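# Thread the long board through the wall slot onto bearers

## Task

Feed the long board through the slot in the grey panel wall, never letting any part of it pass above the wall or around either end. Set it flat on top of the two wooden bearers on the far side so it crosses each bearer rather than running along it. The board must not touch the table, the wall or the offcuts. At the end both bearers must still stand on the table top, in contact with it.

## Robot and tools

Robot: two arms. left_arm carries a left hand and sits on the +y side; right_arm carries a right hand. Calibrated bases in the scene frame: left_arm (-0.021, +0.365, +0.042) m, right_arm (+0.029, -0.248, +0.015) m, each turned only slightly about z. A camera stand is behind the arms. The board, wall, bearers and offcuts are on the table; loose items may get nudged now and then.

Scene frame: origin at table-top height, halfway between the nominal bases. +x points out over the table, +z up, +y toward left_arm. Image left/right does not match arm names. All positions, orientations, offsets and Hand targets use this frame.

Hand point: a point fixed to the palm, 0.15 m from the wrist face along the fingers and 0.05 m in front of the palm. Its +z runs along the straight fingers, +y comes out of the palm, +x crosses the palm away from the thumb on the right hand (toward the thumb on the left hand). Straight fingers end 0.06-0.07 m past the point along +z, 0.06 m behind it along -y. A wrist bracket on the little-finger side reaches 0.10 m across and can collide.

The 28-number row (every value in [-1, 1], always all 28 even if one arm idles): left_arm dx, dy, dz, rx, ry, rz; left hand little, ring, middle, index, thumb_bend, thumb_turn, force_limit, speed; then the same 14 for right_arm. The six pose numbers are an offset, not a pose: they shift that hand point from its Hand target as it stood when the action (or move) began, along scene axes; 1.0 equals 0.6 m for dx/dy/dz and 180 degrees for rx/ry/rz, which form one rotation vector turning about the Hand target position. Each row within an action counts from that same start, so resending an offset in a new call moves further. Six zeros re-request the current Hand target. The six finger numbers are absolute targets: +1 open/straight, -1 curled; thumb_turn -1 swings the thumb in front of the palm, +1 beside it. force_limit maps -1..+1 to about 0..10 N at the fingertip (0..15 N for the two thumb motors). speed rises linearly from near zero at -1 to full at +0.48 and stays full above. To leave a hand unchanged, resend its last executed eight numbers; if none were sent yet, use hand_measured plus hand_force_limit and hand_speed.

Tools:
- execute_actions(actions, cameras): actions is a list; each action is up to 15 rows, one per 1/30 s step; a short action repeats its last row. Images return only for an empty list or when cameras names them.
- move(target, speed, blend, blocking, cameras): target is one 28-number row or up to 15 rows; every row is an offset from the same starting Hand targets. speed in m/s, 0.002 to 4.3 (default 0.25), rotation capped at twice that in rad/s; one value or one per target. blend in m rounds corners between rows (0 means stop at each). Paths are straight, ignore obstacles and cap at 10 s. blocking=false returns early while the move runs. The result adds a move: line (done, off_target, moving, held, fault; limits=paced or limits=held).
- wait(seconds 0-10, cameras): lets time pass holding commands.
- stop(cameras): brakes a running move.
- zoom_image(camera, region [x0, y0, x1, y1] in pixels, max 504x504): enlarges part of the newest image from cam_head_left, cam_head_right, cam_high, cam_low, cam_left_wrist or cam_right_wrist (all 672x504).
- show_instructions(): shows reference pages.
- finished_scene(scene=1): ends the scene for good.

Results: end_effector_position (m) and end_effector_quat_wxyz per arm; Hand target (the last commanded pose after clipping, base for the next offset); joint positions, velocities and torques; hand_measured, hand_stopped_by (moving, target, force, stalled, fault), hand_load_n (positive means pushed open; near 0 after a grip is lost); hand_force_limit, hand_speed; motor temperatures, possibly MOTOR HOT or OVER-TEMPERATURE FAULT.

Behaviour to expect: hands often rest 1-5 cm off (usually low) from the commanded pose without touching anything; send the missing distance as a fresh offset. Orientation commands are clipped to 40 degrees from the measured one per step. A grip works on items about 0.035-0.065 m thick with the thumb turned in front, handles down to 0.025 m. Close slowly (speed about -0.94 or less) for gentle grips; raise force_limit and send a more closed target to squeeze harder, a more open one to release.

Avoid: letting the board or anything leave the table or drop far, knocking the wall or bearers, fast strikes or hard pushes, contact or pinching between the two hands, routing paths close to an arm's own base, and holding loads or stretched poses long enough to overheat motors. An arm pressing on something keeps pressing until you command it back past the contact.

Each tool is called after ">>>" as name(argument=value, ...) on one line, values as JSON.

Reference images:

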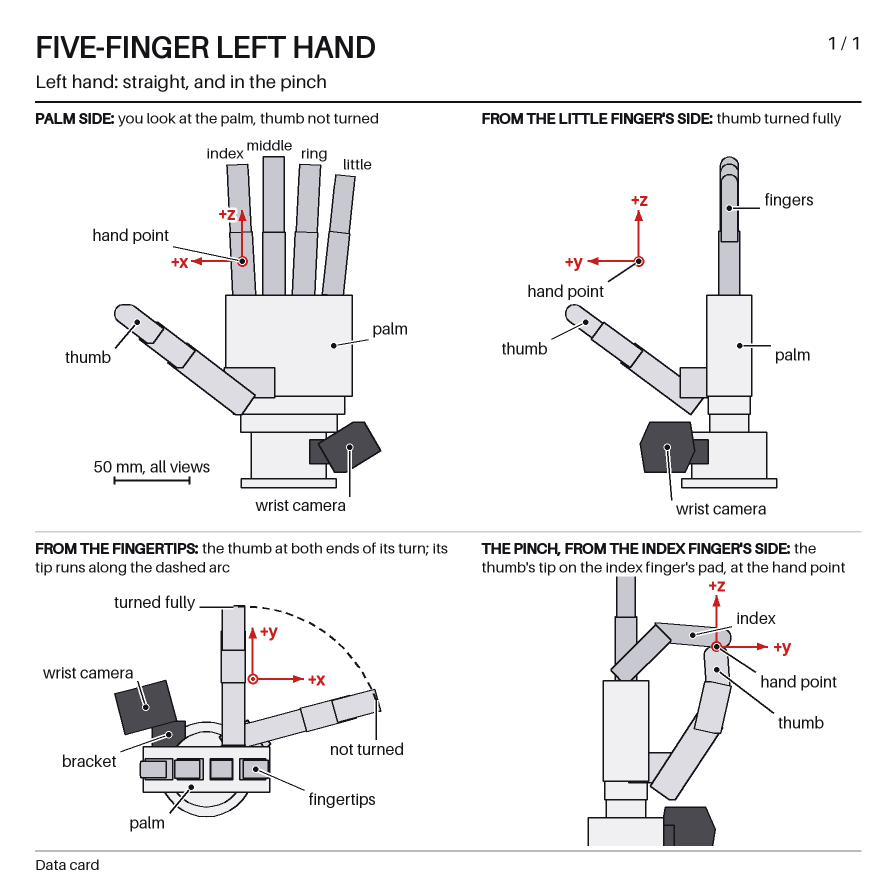

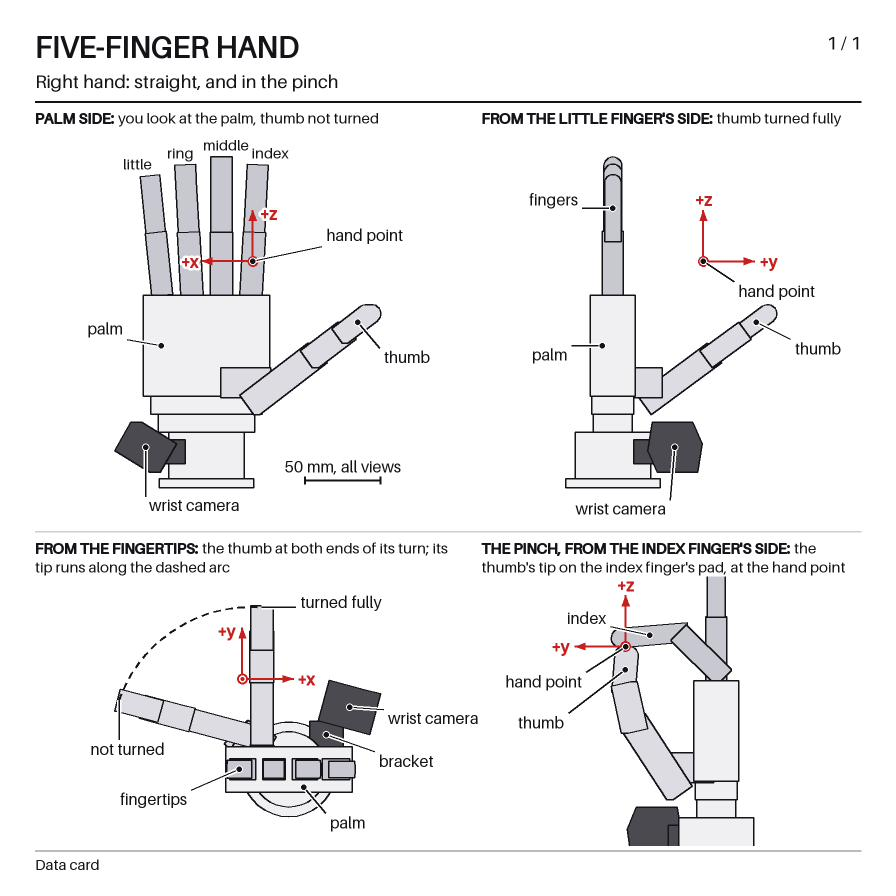

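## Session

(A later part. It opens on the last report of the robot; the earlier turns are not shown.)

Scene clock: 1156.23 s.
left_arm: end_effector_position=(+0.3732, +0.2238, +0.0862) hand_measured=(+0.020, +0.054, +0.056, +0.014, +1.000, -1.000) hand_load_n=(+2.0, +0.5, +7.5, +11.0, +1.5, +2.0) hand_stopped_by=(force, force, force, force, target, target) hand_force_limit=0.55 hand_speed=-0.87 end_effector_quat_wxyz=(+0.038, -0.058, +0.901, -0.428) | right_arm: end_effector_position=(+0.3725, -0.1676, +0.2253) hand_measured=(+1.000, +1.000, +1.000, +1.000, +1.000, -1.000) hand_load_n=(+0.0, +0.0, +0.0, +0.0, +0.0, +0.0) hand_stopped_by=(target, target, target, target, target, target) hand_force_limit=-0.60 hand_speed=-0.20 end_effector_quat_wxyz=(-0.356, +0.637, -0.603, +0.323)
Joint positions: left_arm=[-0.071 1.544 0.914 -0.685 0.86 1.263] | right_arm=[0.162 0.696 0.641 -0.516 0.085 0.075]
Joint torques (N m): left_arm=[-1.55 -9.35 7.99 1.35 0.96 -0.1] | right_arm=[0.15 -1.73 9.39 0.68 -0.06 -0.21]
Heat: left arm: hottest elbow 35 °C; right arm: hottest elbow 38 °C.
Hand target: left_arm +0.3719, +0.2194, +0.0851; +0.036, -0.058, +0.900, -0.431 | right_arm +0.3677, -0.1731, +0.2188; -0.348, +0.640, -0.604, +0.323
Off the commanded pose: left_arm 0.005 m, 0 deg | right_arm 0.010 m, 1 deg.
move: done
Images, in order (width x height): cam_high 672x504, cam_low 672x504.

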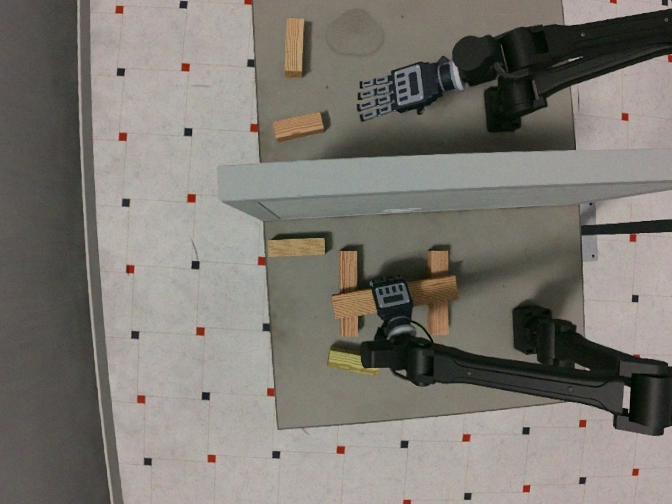

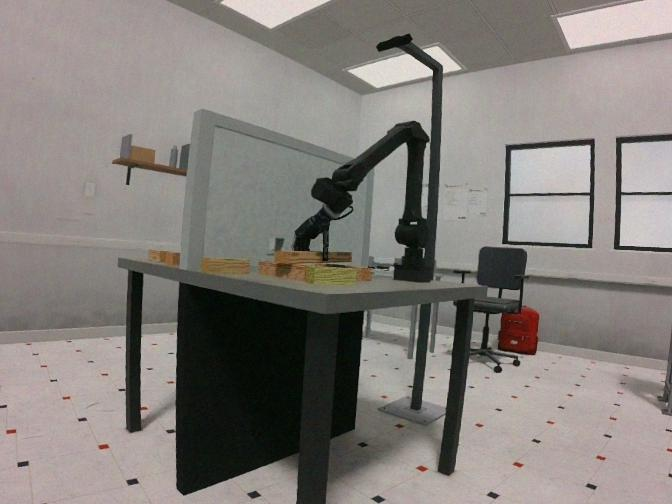

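>>> move(target=[0.0,0,-0.012,0,0,0,-0.4,-0.4,-0.6,-0.6,1,-1,0.55,-0.87,0,0,0,0,0,0,1,1,1,1,1,-1,-0.6,-0.2], speed=0.03, cameras=["cam_low","cam_high"])

>>> zoom_image(camera="cam_low", region=[230, 200, 380, 300])

Scene clock: 1160.07 s.
left_arm: end_effector_position=(+0.3758, +0.2236, +0.0822) hand_measured=(+0.020, +0.054, +0.056, +0.014, +1.000, -1.000) hand_load_n=(+2.5, +0.0, +7.0, +10.5, +1.5, +4.0) hand_stopped_by=(force, force, force, force, target, target) hand_force_limit=0.55 hand_speed=-0.87 end_effector_quat_wxyz=(+0.044, -0.055, +0.901, -0.428) | right_arm: end_effector_position=(+0.3725, -0.1676, +0.2253) hand_measured=(+1.000, +1.000, +1.000, +1.000, +1.000, -1.000) hand_load_n=(+0.0, +0.0, -0.5, +0.0, +0.0, +0.0) hand_stopped_by=(target, target, target, target, target, target) hand_force_limit=-0.60 hand_speed=-0.20 end_effector_quat_wxyz=(-0.356, +0.637, -0.603, +0.323)
Joint positions: left_arm=[-0.071 1.551 0.909 -0.661 0.86 1.263] | right_arm=[0.162 0.696 0.641 -0.516 0.085 0.075]
Joint torques (N m): left_arm=[-1.49 -8.88 7.71 1.22 0.95 -0.1] | right_arm=[0.09 -1.73 9.4 0.66 -0.06 -0.21]
Heat: left arm: hottest elbow 35 °C; right arm: hottest elbow 38 °C.
Hand target: left_arm +0.3718, +0.2194, +0.0778; +0.036, -0.058, +0.900, -0.431 | right_arm +0.3677, -0.1731, +0.2188; -0.348, +0.640, -0.604, +0.323
Off the commanded pose: left_arm 0.007 m, 1 deg | right_arm 0.010 m, 1 deg.
move: done
Images, in order (width x height): cam_high 672x504, cam_low 672x504.

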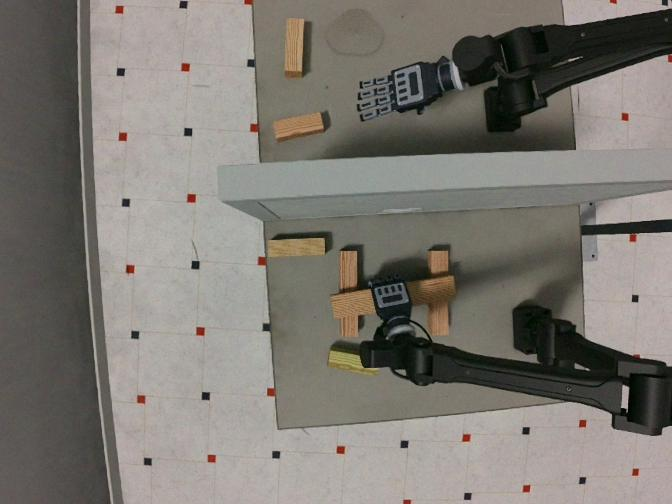

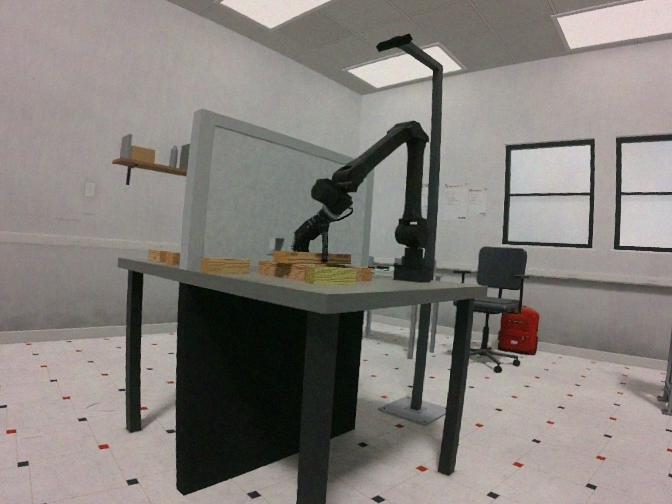

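Scaled by 3.360 from the camera's 672x504 image, which has a finer 960x720 frame.

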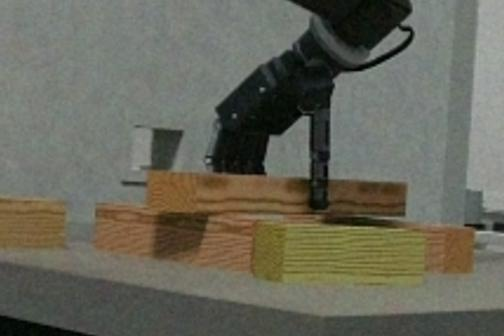

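>>> zoom_image(camera="cam_low", region=[255, 240, 385, 300])

>>> zoom_image(camera="cam_high", region=[320, 230, 480, 350])

Scaled by 3.877 from the camera's 672x504 image, which has a finer 960x720 frame.

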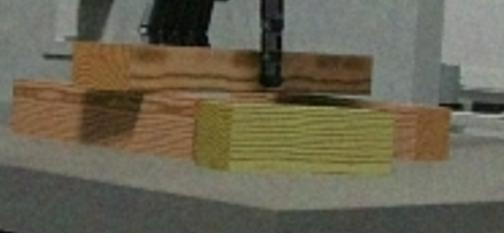

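Scaled by 3.150 from the camera's 672x504 image, which has a finer 960x720 frame.

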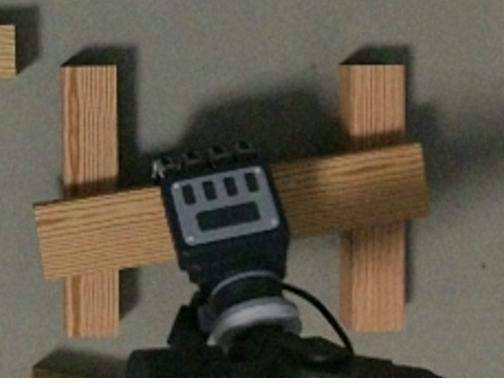

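>>> move(target=[0.0,0,-0.01,0,0,0,-0.4,-0.4,-0.6,-0.6,1,-1,0.55,-0.87,0,0,0,0,0,0,1,1,1,1,1,-1,-0.6,-0.2], speed=0.03, cameras=["cam_low"])

>>> zoom_image(camera="cam_low", region=[255, 240, 385, 300])

Scene clock: 1177.60 s.
left_arm: end_effector_position=(+0.3784, +0.2232, +0.0809) hand_measured=(+0.020, +0.054, +0.056, +0.014, +1.000, -1.000) hand_load_n=(+3.0, +0.5, +6.5, +9.5, +1.5, +3.5) hand_stopped_by=(force, force, force, force, target, target) hand_force_limit=0.55 hand_speed=-0.87 end_effector_quat_wxyz=(+0.047, -0.053, +0.900, -0.430) | right_arm: end_effector_position=(+0.3725, -0.1676, +0.2253) hand_measured=(+1.000, +1.000, +1.000, +1.000, +1.000, -1.000) hand_load_n=(+0.0, -0.5, +0.0, +0.0, +0.0, +0.0) hand_stopped_by=(target, target, target, target, target, target) hand_force_limit=-0.60 hand_speed=-0.20 end_effector_quat_wxyz=(-0.356, +0.637, -0.603, +0.323)
Joint positions: left_arm=[-0.071 1.555 0.909 -0.648 0.862 1.263] | right_arm=[0.162 0.696 0.641 -0.516 0.085 0.075]
Joint torques (N m): left_arm=[-1.55 -8.41 7.06 1.47 0.88 -0.1] | right_arm=[0.09 -1.73 9.4 0.66 -0.06 -0.21]
Heat: left arm: hottest elbow 32 °C; right arm: hottest elbow 38 °C.
Hand target: left_arm +0.3719, +0.2195, +0.0718; +0.036, -0.058, +0.900, -0.431 | right_arm +0.3677, -0.1731, +0.2188; -0.348, +0.640, -0.604, +0.323
Off the commanded pose: left_arm 0.012 m, 1 deg | right_arm 0.010 m, 1 deg.
move: off_target (left_arm)
Images, in order (width x height): cam_low 672x504.

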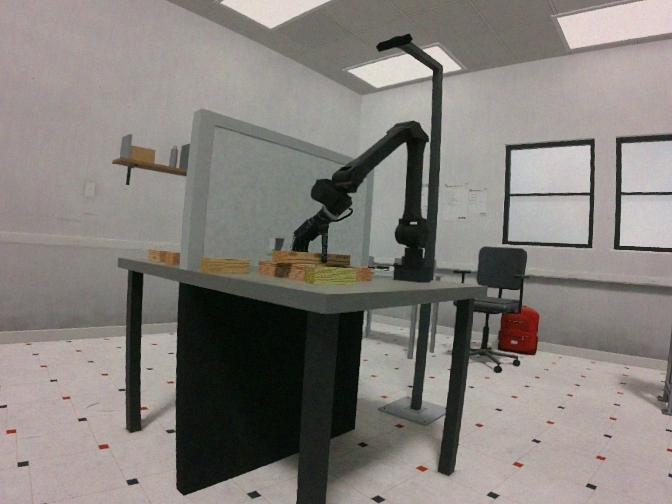

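Scaled by 3.877 from the camera's 672x504 image, which has a finer 960x720 frame.

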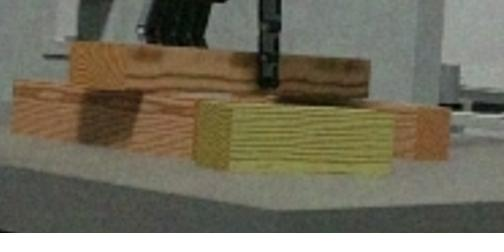

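>>> move(target=[0.0,0,0.008,0,0,0,0.3,0.3,0.3,0.3,1,-1,-0.6,-0.8,0,0,0,0,0,0,1,1,1,1,1,-1,-0.6,-0.2], speed=0.03, cameras=["cam_low","cam_high","cam_head_left"])

>>> zoom_image(camera="cam_low", region=[255, 240, 385, 300])

>>> zoom_image(camera="cam_high", region=[320, 230, 480, 350])

>>> zoom_image(camera="cam_head_left", region=[190, 200, 320, 340])

Scene clock: 1182.77 s.
left_arm: end_effector_position=(+0.3782, +0.2230, +0.0810) hand_measured=(+0.300, +0.300, +0.300, +0.300, +1.000, -1.000) hand_load_n=(+0.0, +0.0, +0.0, +0.0, +0.0, +0.0) hand_stopped_by=(target, target, target, target, target, target) hand_force_limit=-0.60 hand_speed=-0.80 end_effector_quat_wxyz=(+0.046, -0.056, +0.900, -0.430) | right_arm: end_effector_position=(+0.3725, -0.1676, +0.2253) hand_measured=(+1.000, +1.000, +1.000, +1.000, +1.000, -1.000) hand_load_n=(+0.0, +0.0, +0.0, +0.0, +0.0, +0.0) hand_stopped_by=(target, target, target, target, target, target) hand_force_limit=-0.60 hand_speed=-0.20 end_effector_quat_wxyz=(-0.356, +0.637, -0.603, +0.323)
Joint positions: left_arm=[-0.071 1.555 0.909 -0.648 0.862 1.258] | right_arm=[0.162 0.696 0.641 -0.516 0.085 0.075]
Joint torques (N m): left_arm=[-1.67 -9.17 7.58 0.81 0.87 -0.05] | right_arm=[0.09 -1.73 9.4 0.68 -0.06 -0.21]
Heat: left arm: hottest elbow 31 °C; right arm: hottest elbow 38 °C.
Hand target: left_arm +0.3719, +0.2195, +0.0767; +0.036, -0.058, +0.900, -0.431 | right_arm +0.3677, -0.1731, +0.2188; -0.348, +0.640, -0.604, +0.323
Off the commanded pose: left_arm 0.008 m, 1 deg | right_arm 0.010 m, 1 deg.
move: done
Images, in order (width x height): cam_head_left 672x504, cam_high 672x504, cam_low 672x504.

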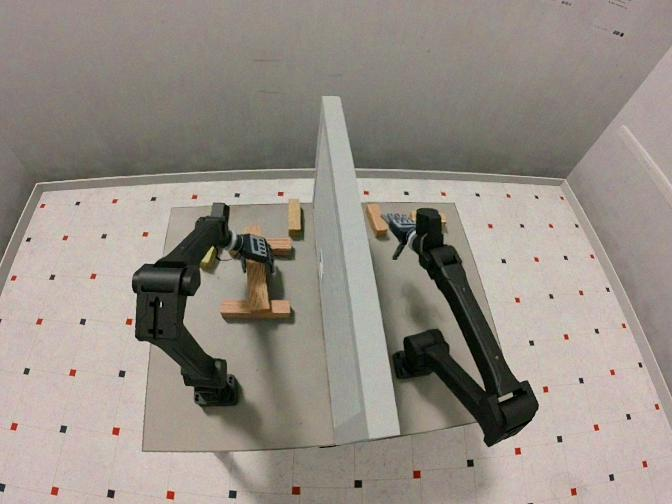

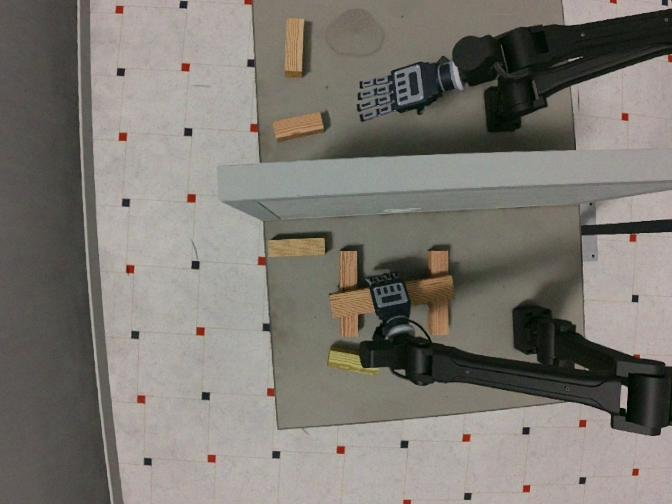

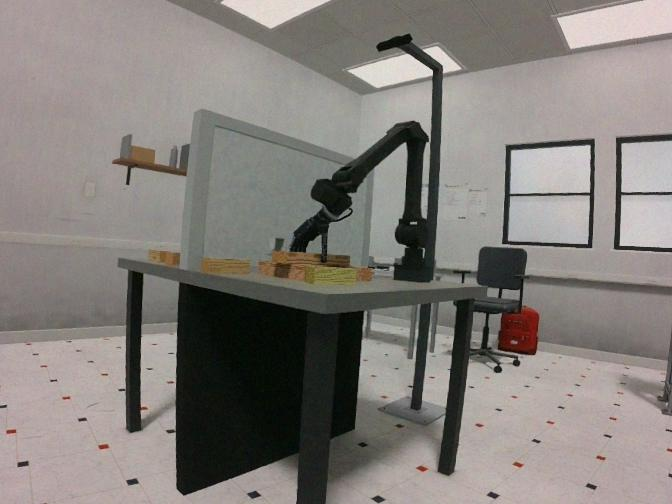

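Scaled by 3.877 from the camera's 672x504 image, which has a finer 960x720 frame.

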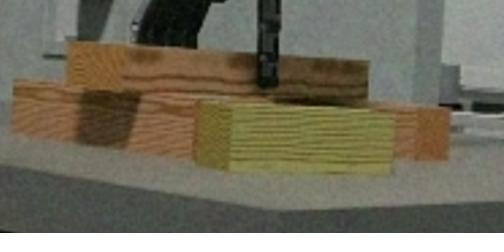

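Scaled by 3.150 from the camera's 672x504 image, which has a finer 960x720 frame.

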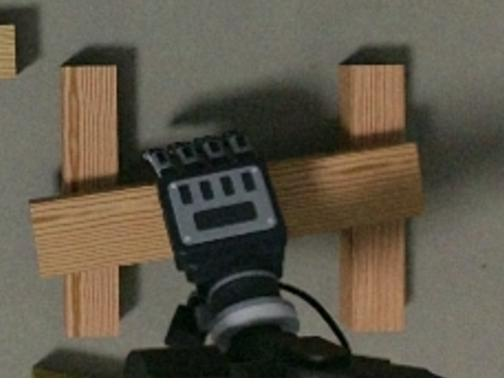

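Scaled by 3.600 from the camera's 672x504 image, which has a finer 960x720 frame.

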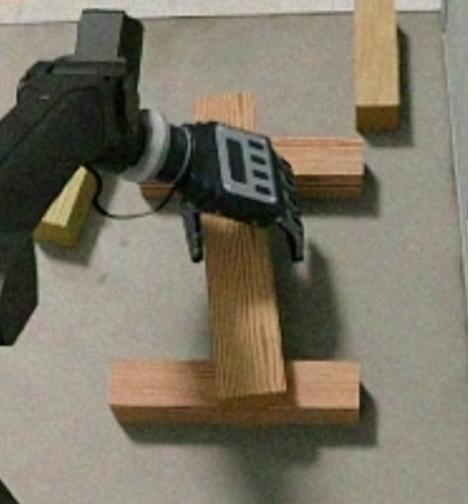

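>>> move(target=[[0.0,0.01,0,0,0,0,1,1,1,1,1,-1,0,-0.4,0,0,0,0,0,0,1,1,1,1,1,-1,-0.6,-0.2],[0.058,0.01,0.087,-0.0023,-0.0317,0,1,1,1,1,1,-1,0,-0.4,0,0,0,0,0,0,1,1,1,1,1,-1,-0.6,-0.2],[0.083,0.01,0.25,-0.0032,-0.0455,0,1,1,1,1,1,-1,0,-0.4,0,0,0,0,0,0,1,1,1,1,1,-1,-0.6,-0.2]], speed=0.05, cameras=["cam_low","cam_high","cam_head_left"])

>>> zoom_image(camera="cam_low", region=[255, 240, 385, 300])

>>> zoom_image(camera="cam_high", region=[320, 230, 480, 350])

>>> zoom_image(camera="cam_head_left", region=[190, 200, 320, 340])

Scene clock: 1194.23 s.
left_arm: end_effector_position=(+0.3996, +0.2235, +0.1965) hand_measured=(+1.000, +1.000, +1.000, +1.000, +1.000, -1.000) hand_load_n=(+0.0, -0.5, +0.0, +0.0, +0.0, +0.0) hand_stopped_by=(target, target, target, target, target, target) hand_force_limit=0.00 hand_speed=-0.40 end_effector_quat_wxyz=(+0.068, -0.042, +0.897, -0.435) | right_arm: end_effector_position=(+0.3725, -0.1676, +0.2253) hand_measured=(+1.000, +1.000, +1.000, +1.000, +1.000, -1.000) hand_load_n=(+0.0, -0.5, +0.0, +0.0, +0.0, +0.0) hand_stopped_by=(target, target, target, target, target, target) hand_force_limit=-0.60 hand_speed=-0.20 end_effector_quat_wxyz=(-0.356, +0.637, -0.603, +0.323)
Joint positions: left_arm=[-0.065 1.433 1.111 -0.933 0.87 1.274] | right_arm=[0.162 0.696 0.641 -0.516 0.085 0.075]
Joint torques (N m): left_arm=[-0.26 -10.4 15.51 0.57 0.91 0.1] | right_arm=[0.15 -1.73 9.39 0.68 -0.06 -0.21]
Heat: left arm: hottest elbow 31 °C; right arm: hottest elbow 38 °C.
Hand target: left_arm +0.4218, +0.2255, +0.2267; +0.100, -0.028, +0.893, -0.438 | right_arm +0.3677, -0.1731, +0.2188; -0.348, +0.640, -0.604, +0.323
Off the commanded pose: left_arm 0.037 m, 4 deg | right_arm 0.010 m, 1 deg.
move: off_target (left_arm)
Images, in order (width x height): cam_head_left 672x504, cam_high 672x504, cam_low 672x504.

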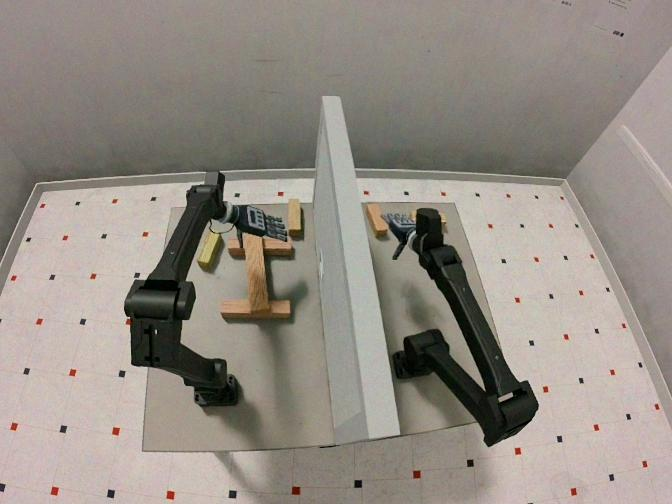

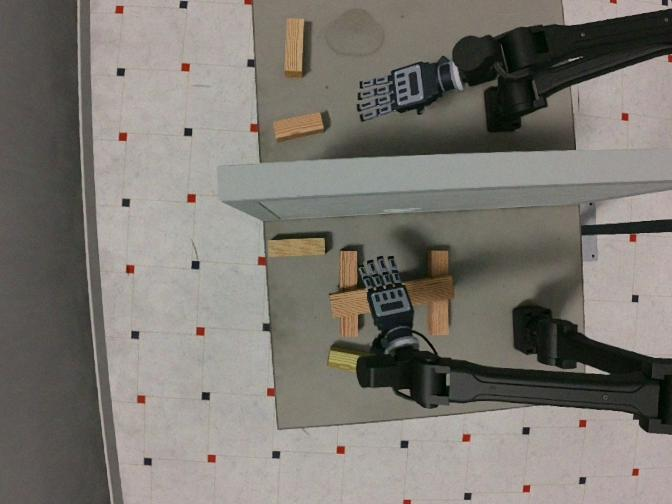

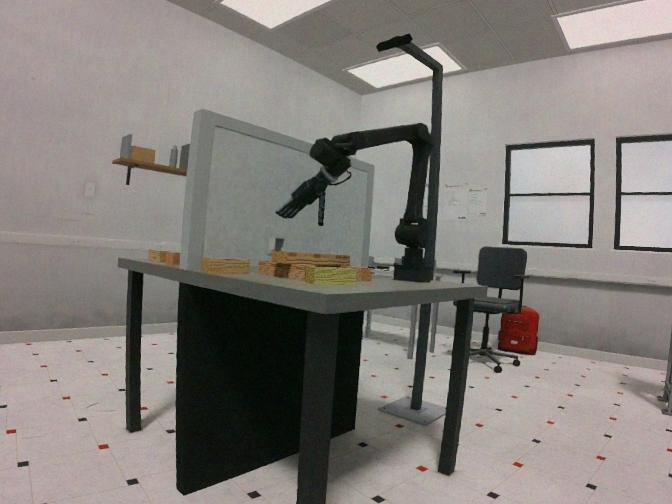

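Scaled by 3.877 from the camera's 672x504 image, which has a finer 960x720 frame.

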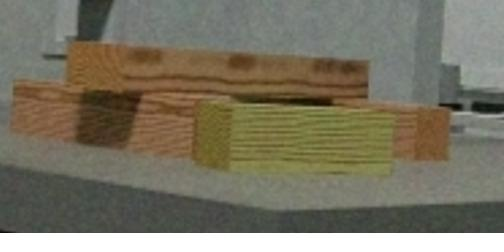

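Scaled by 3.150 from the camera's 672x504 image, which has a finer 960x720 frame.

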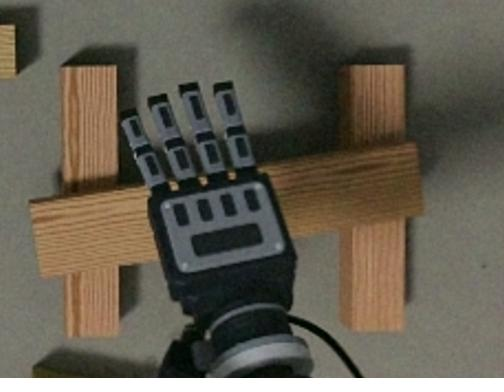

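Scaled by 3.600 from the camera's 672x504 image, which has a finer 960x720 frame.

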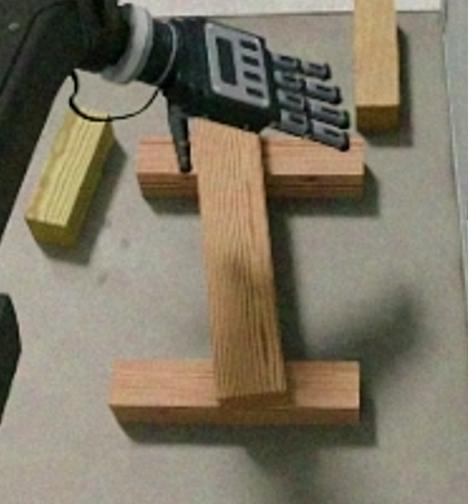

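>>> finished_scene()

The scene is finished: the task was done.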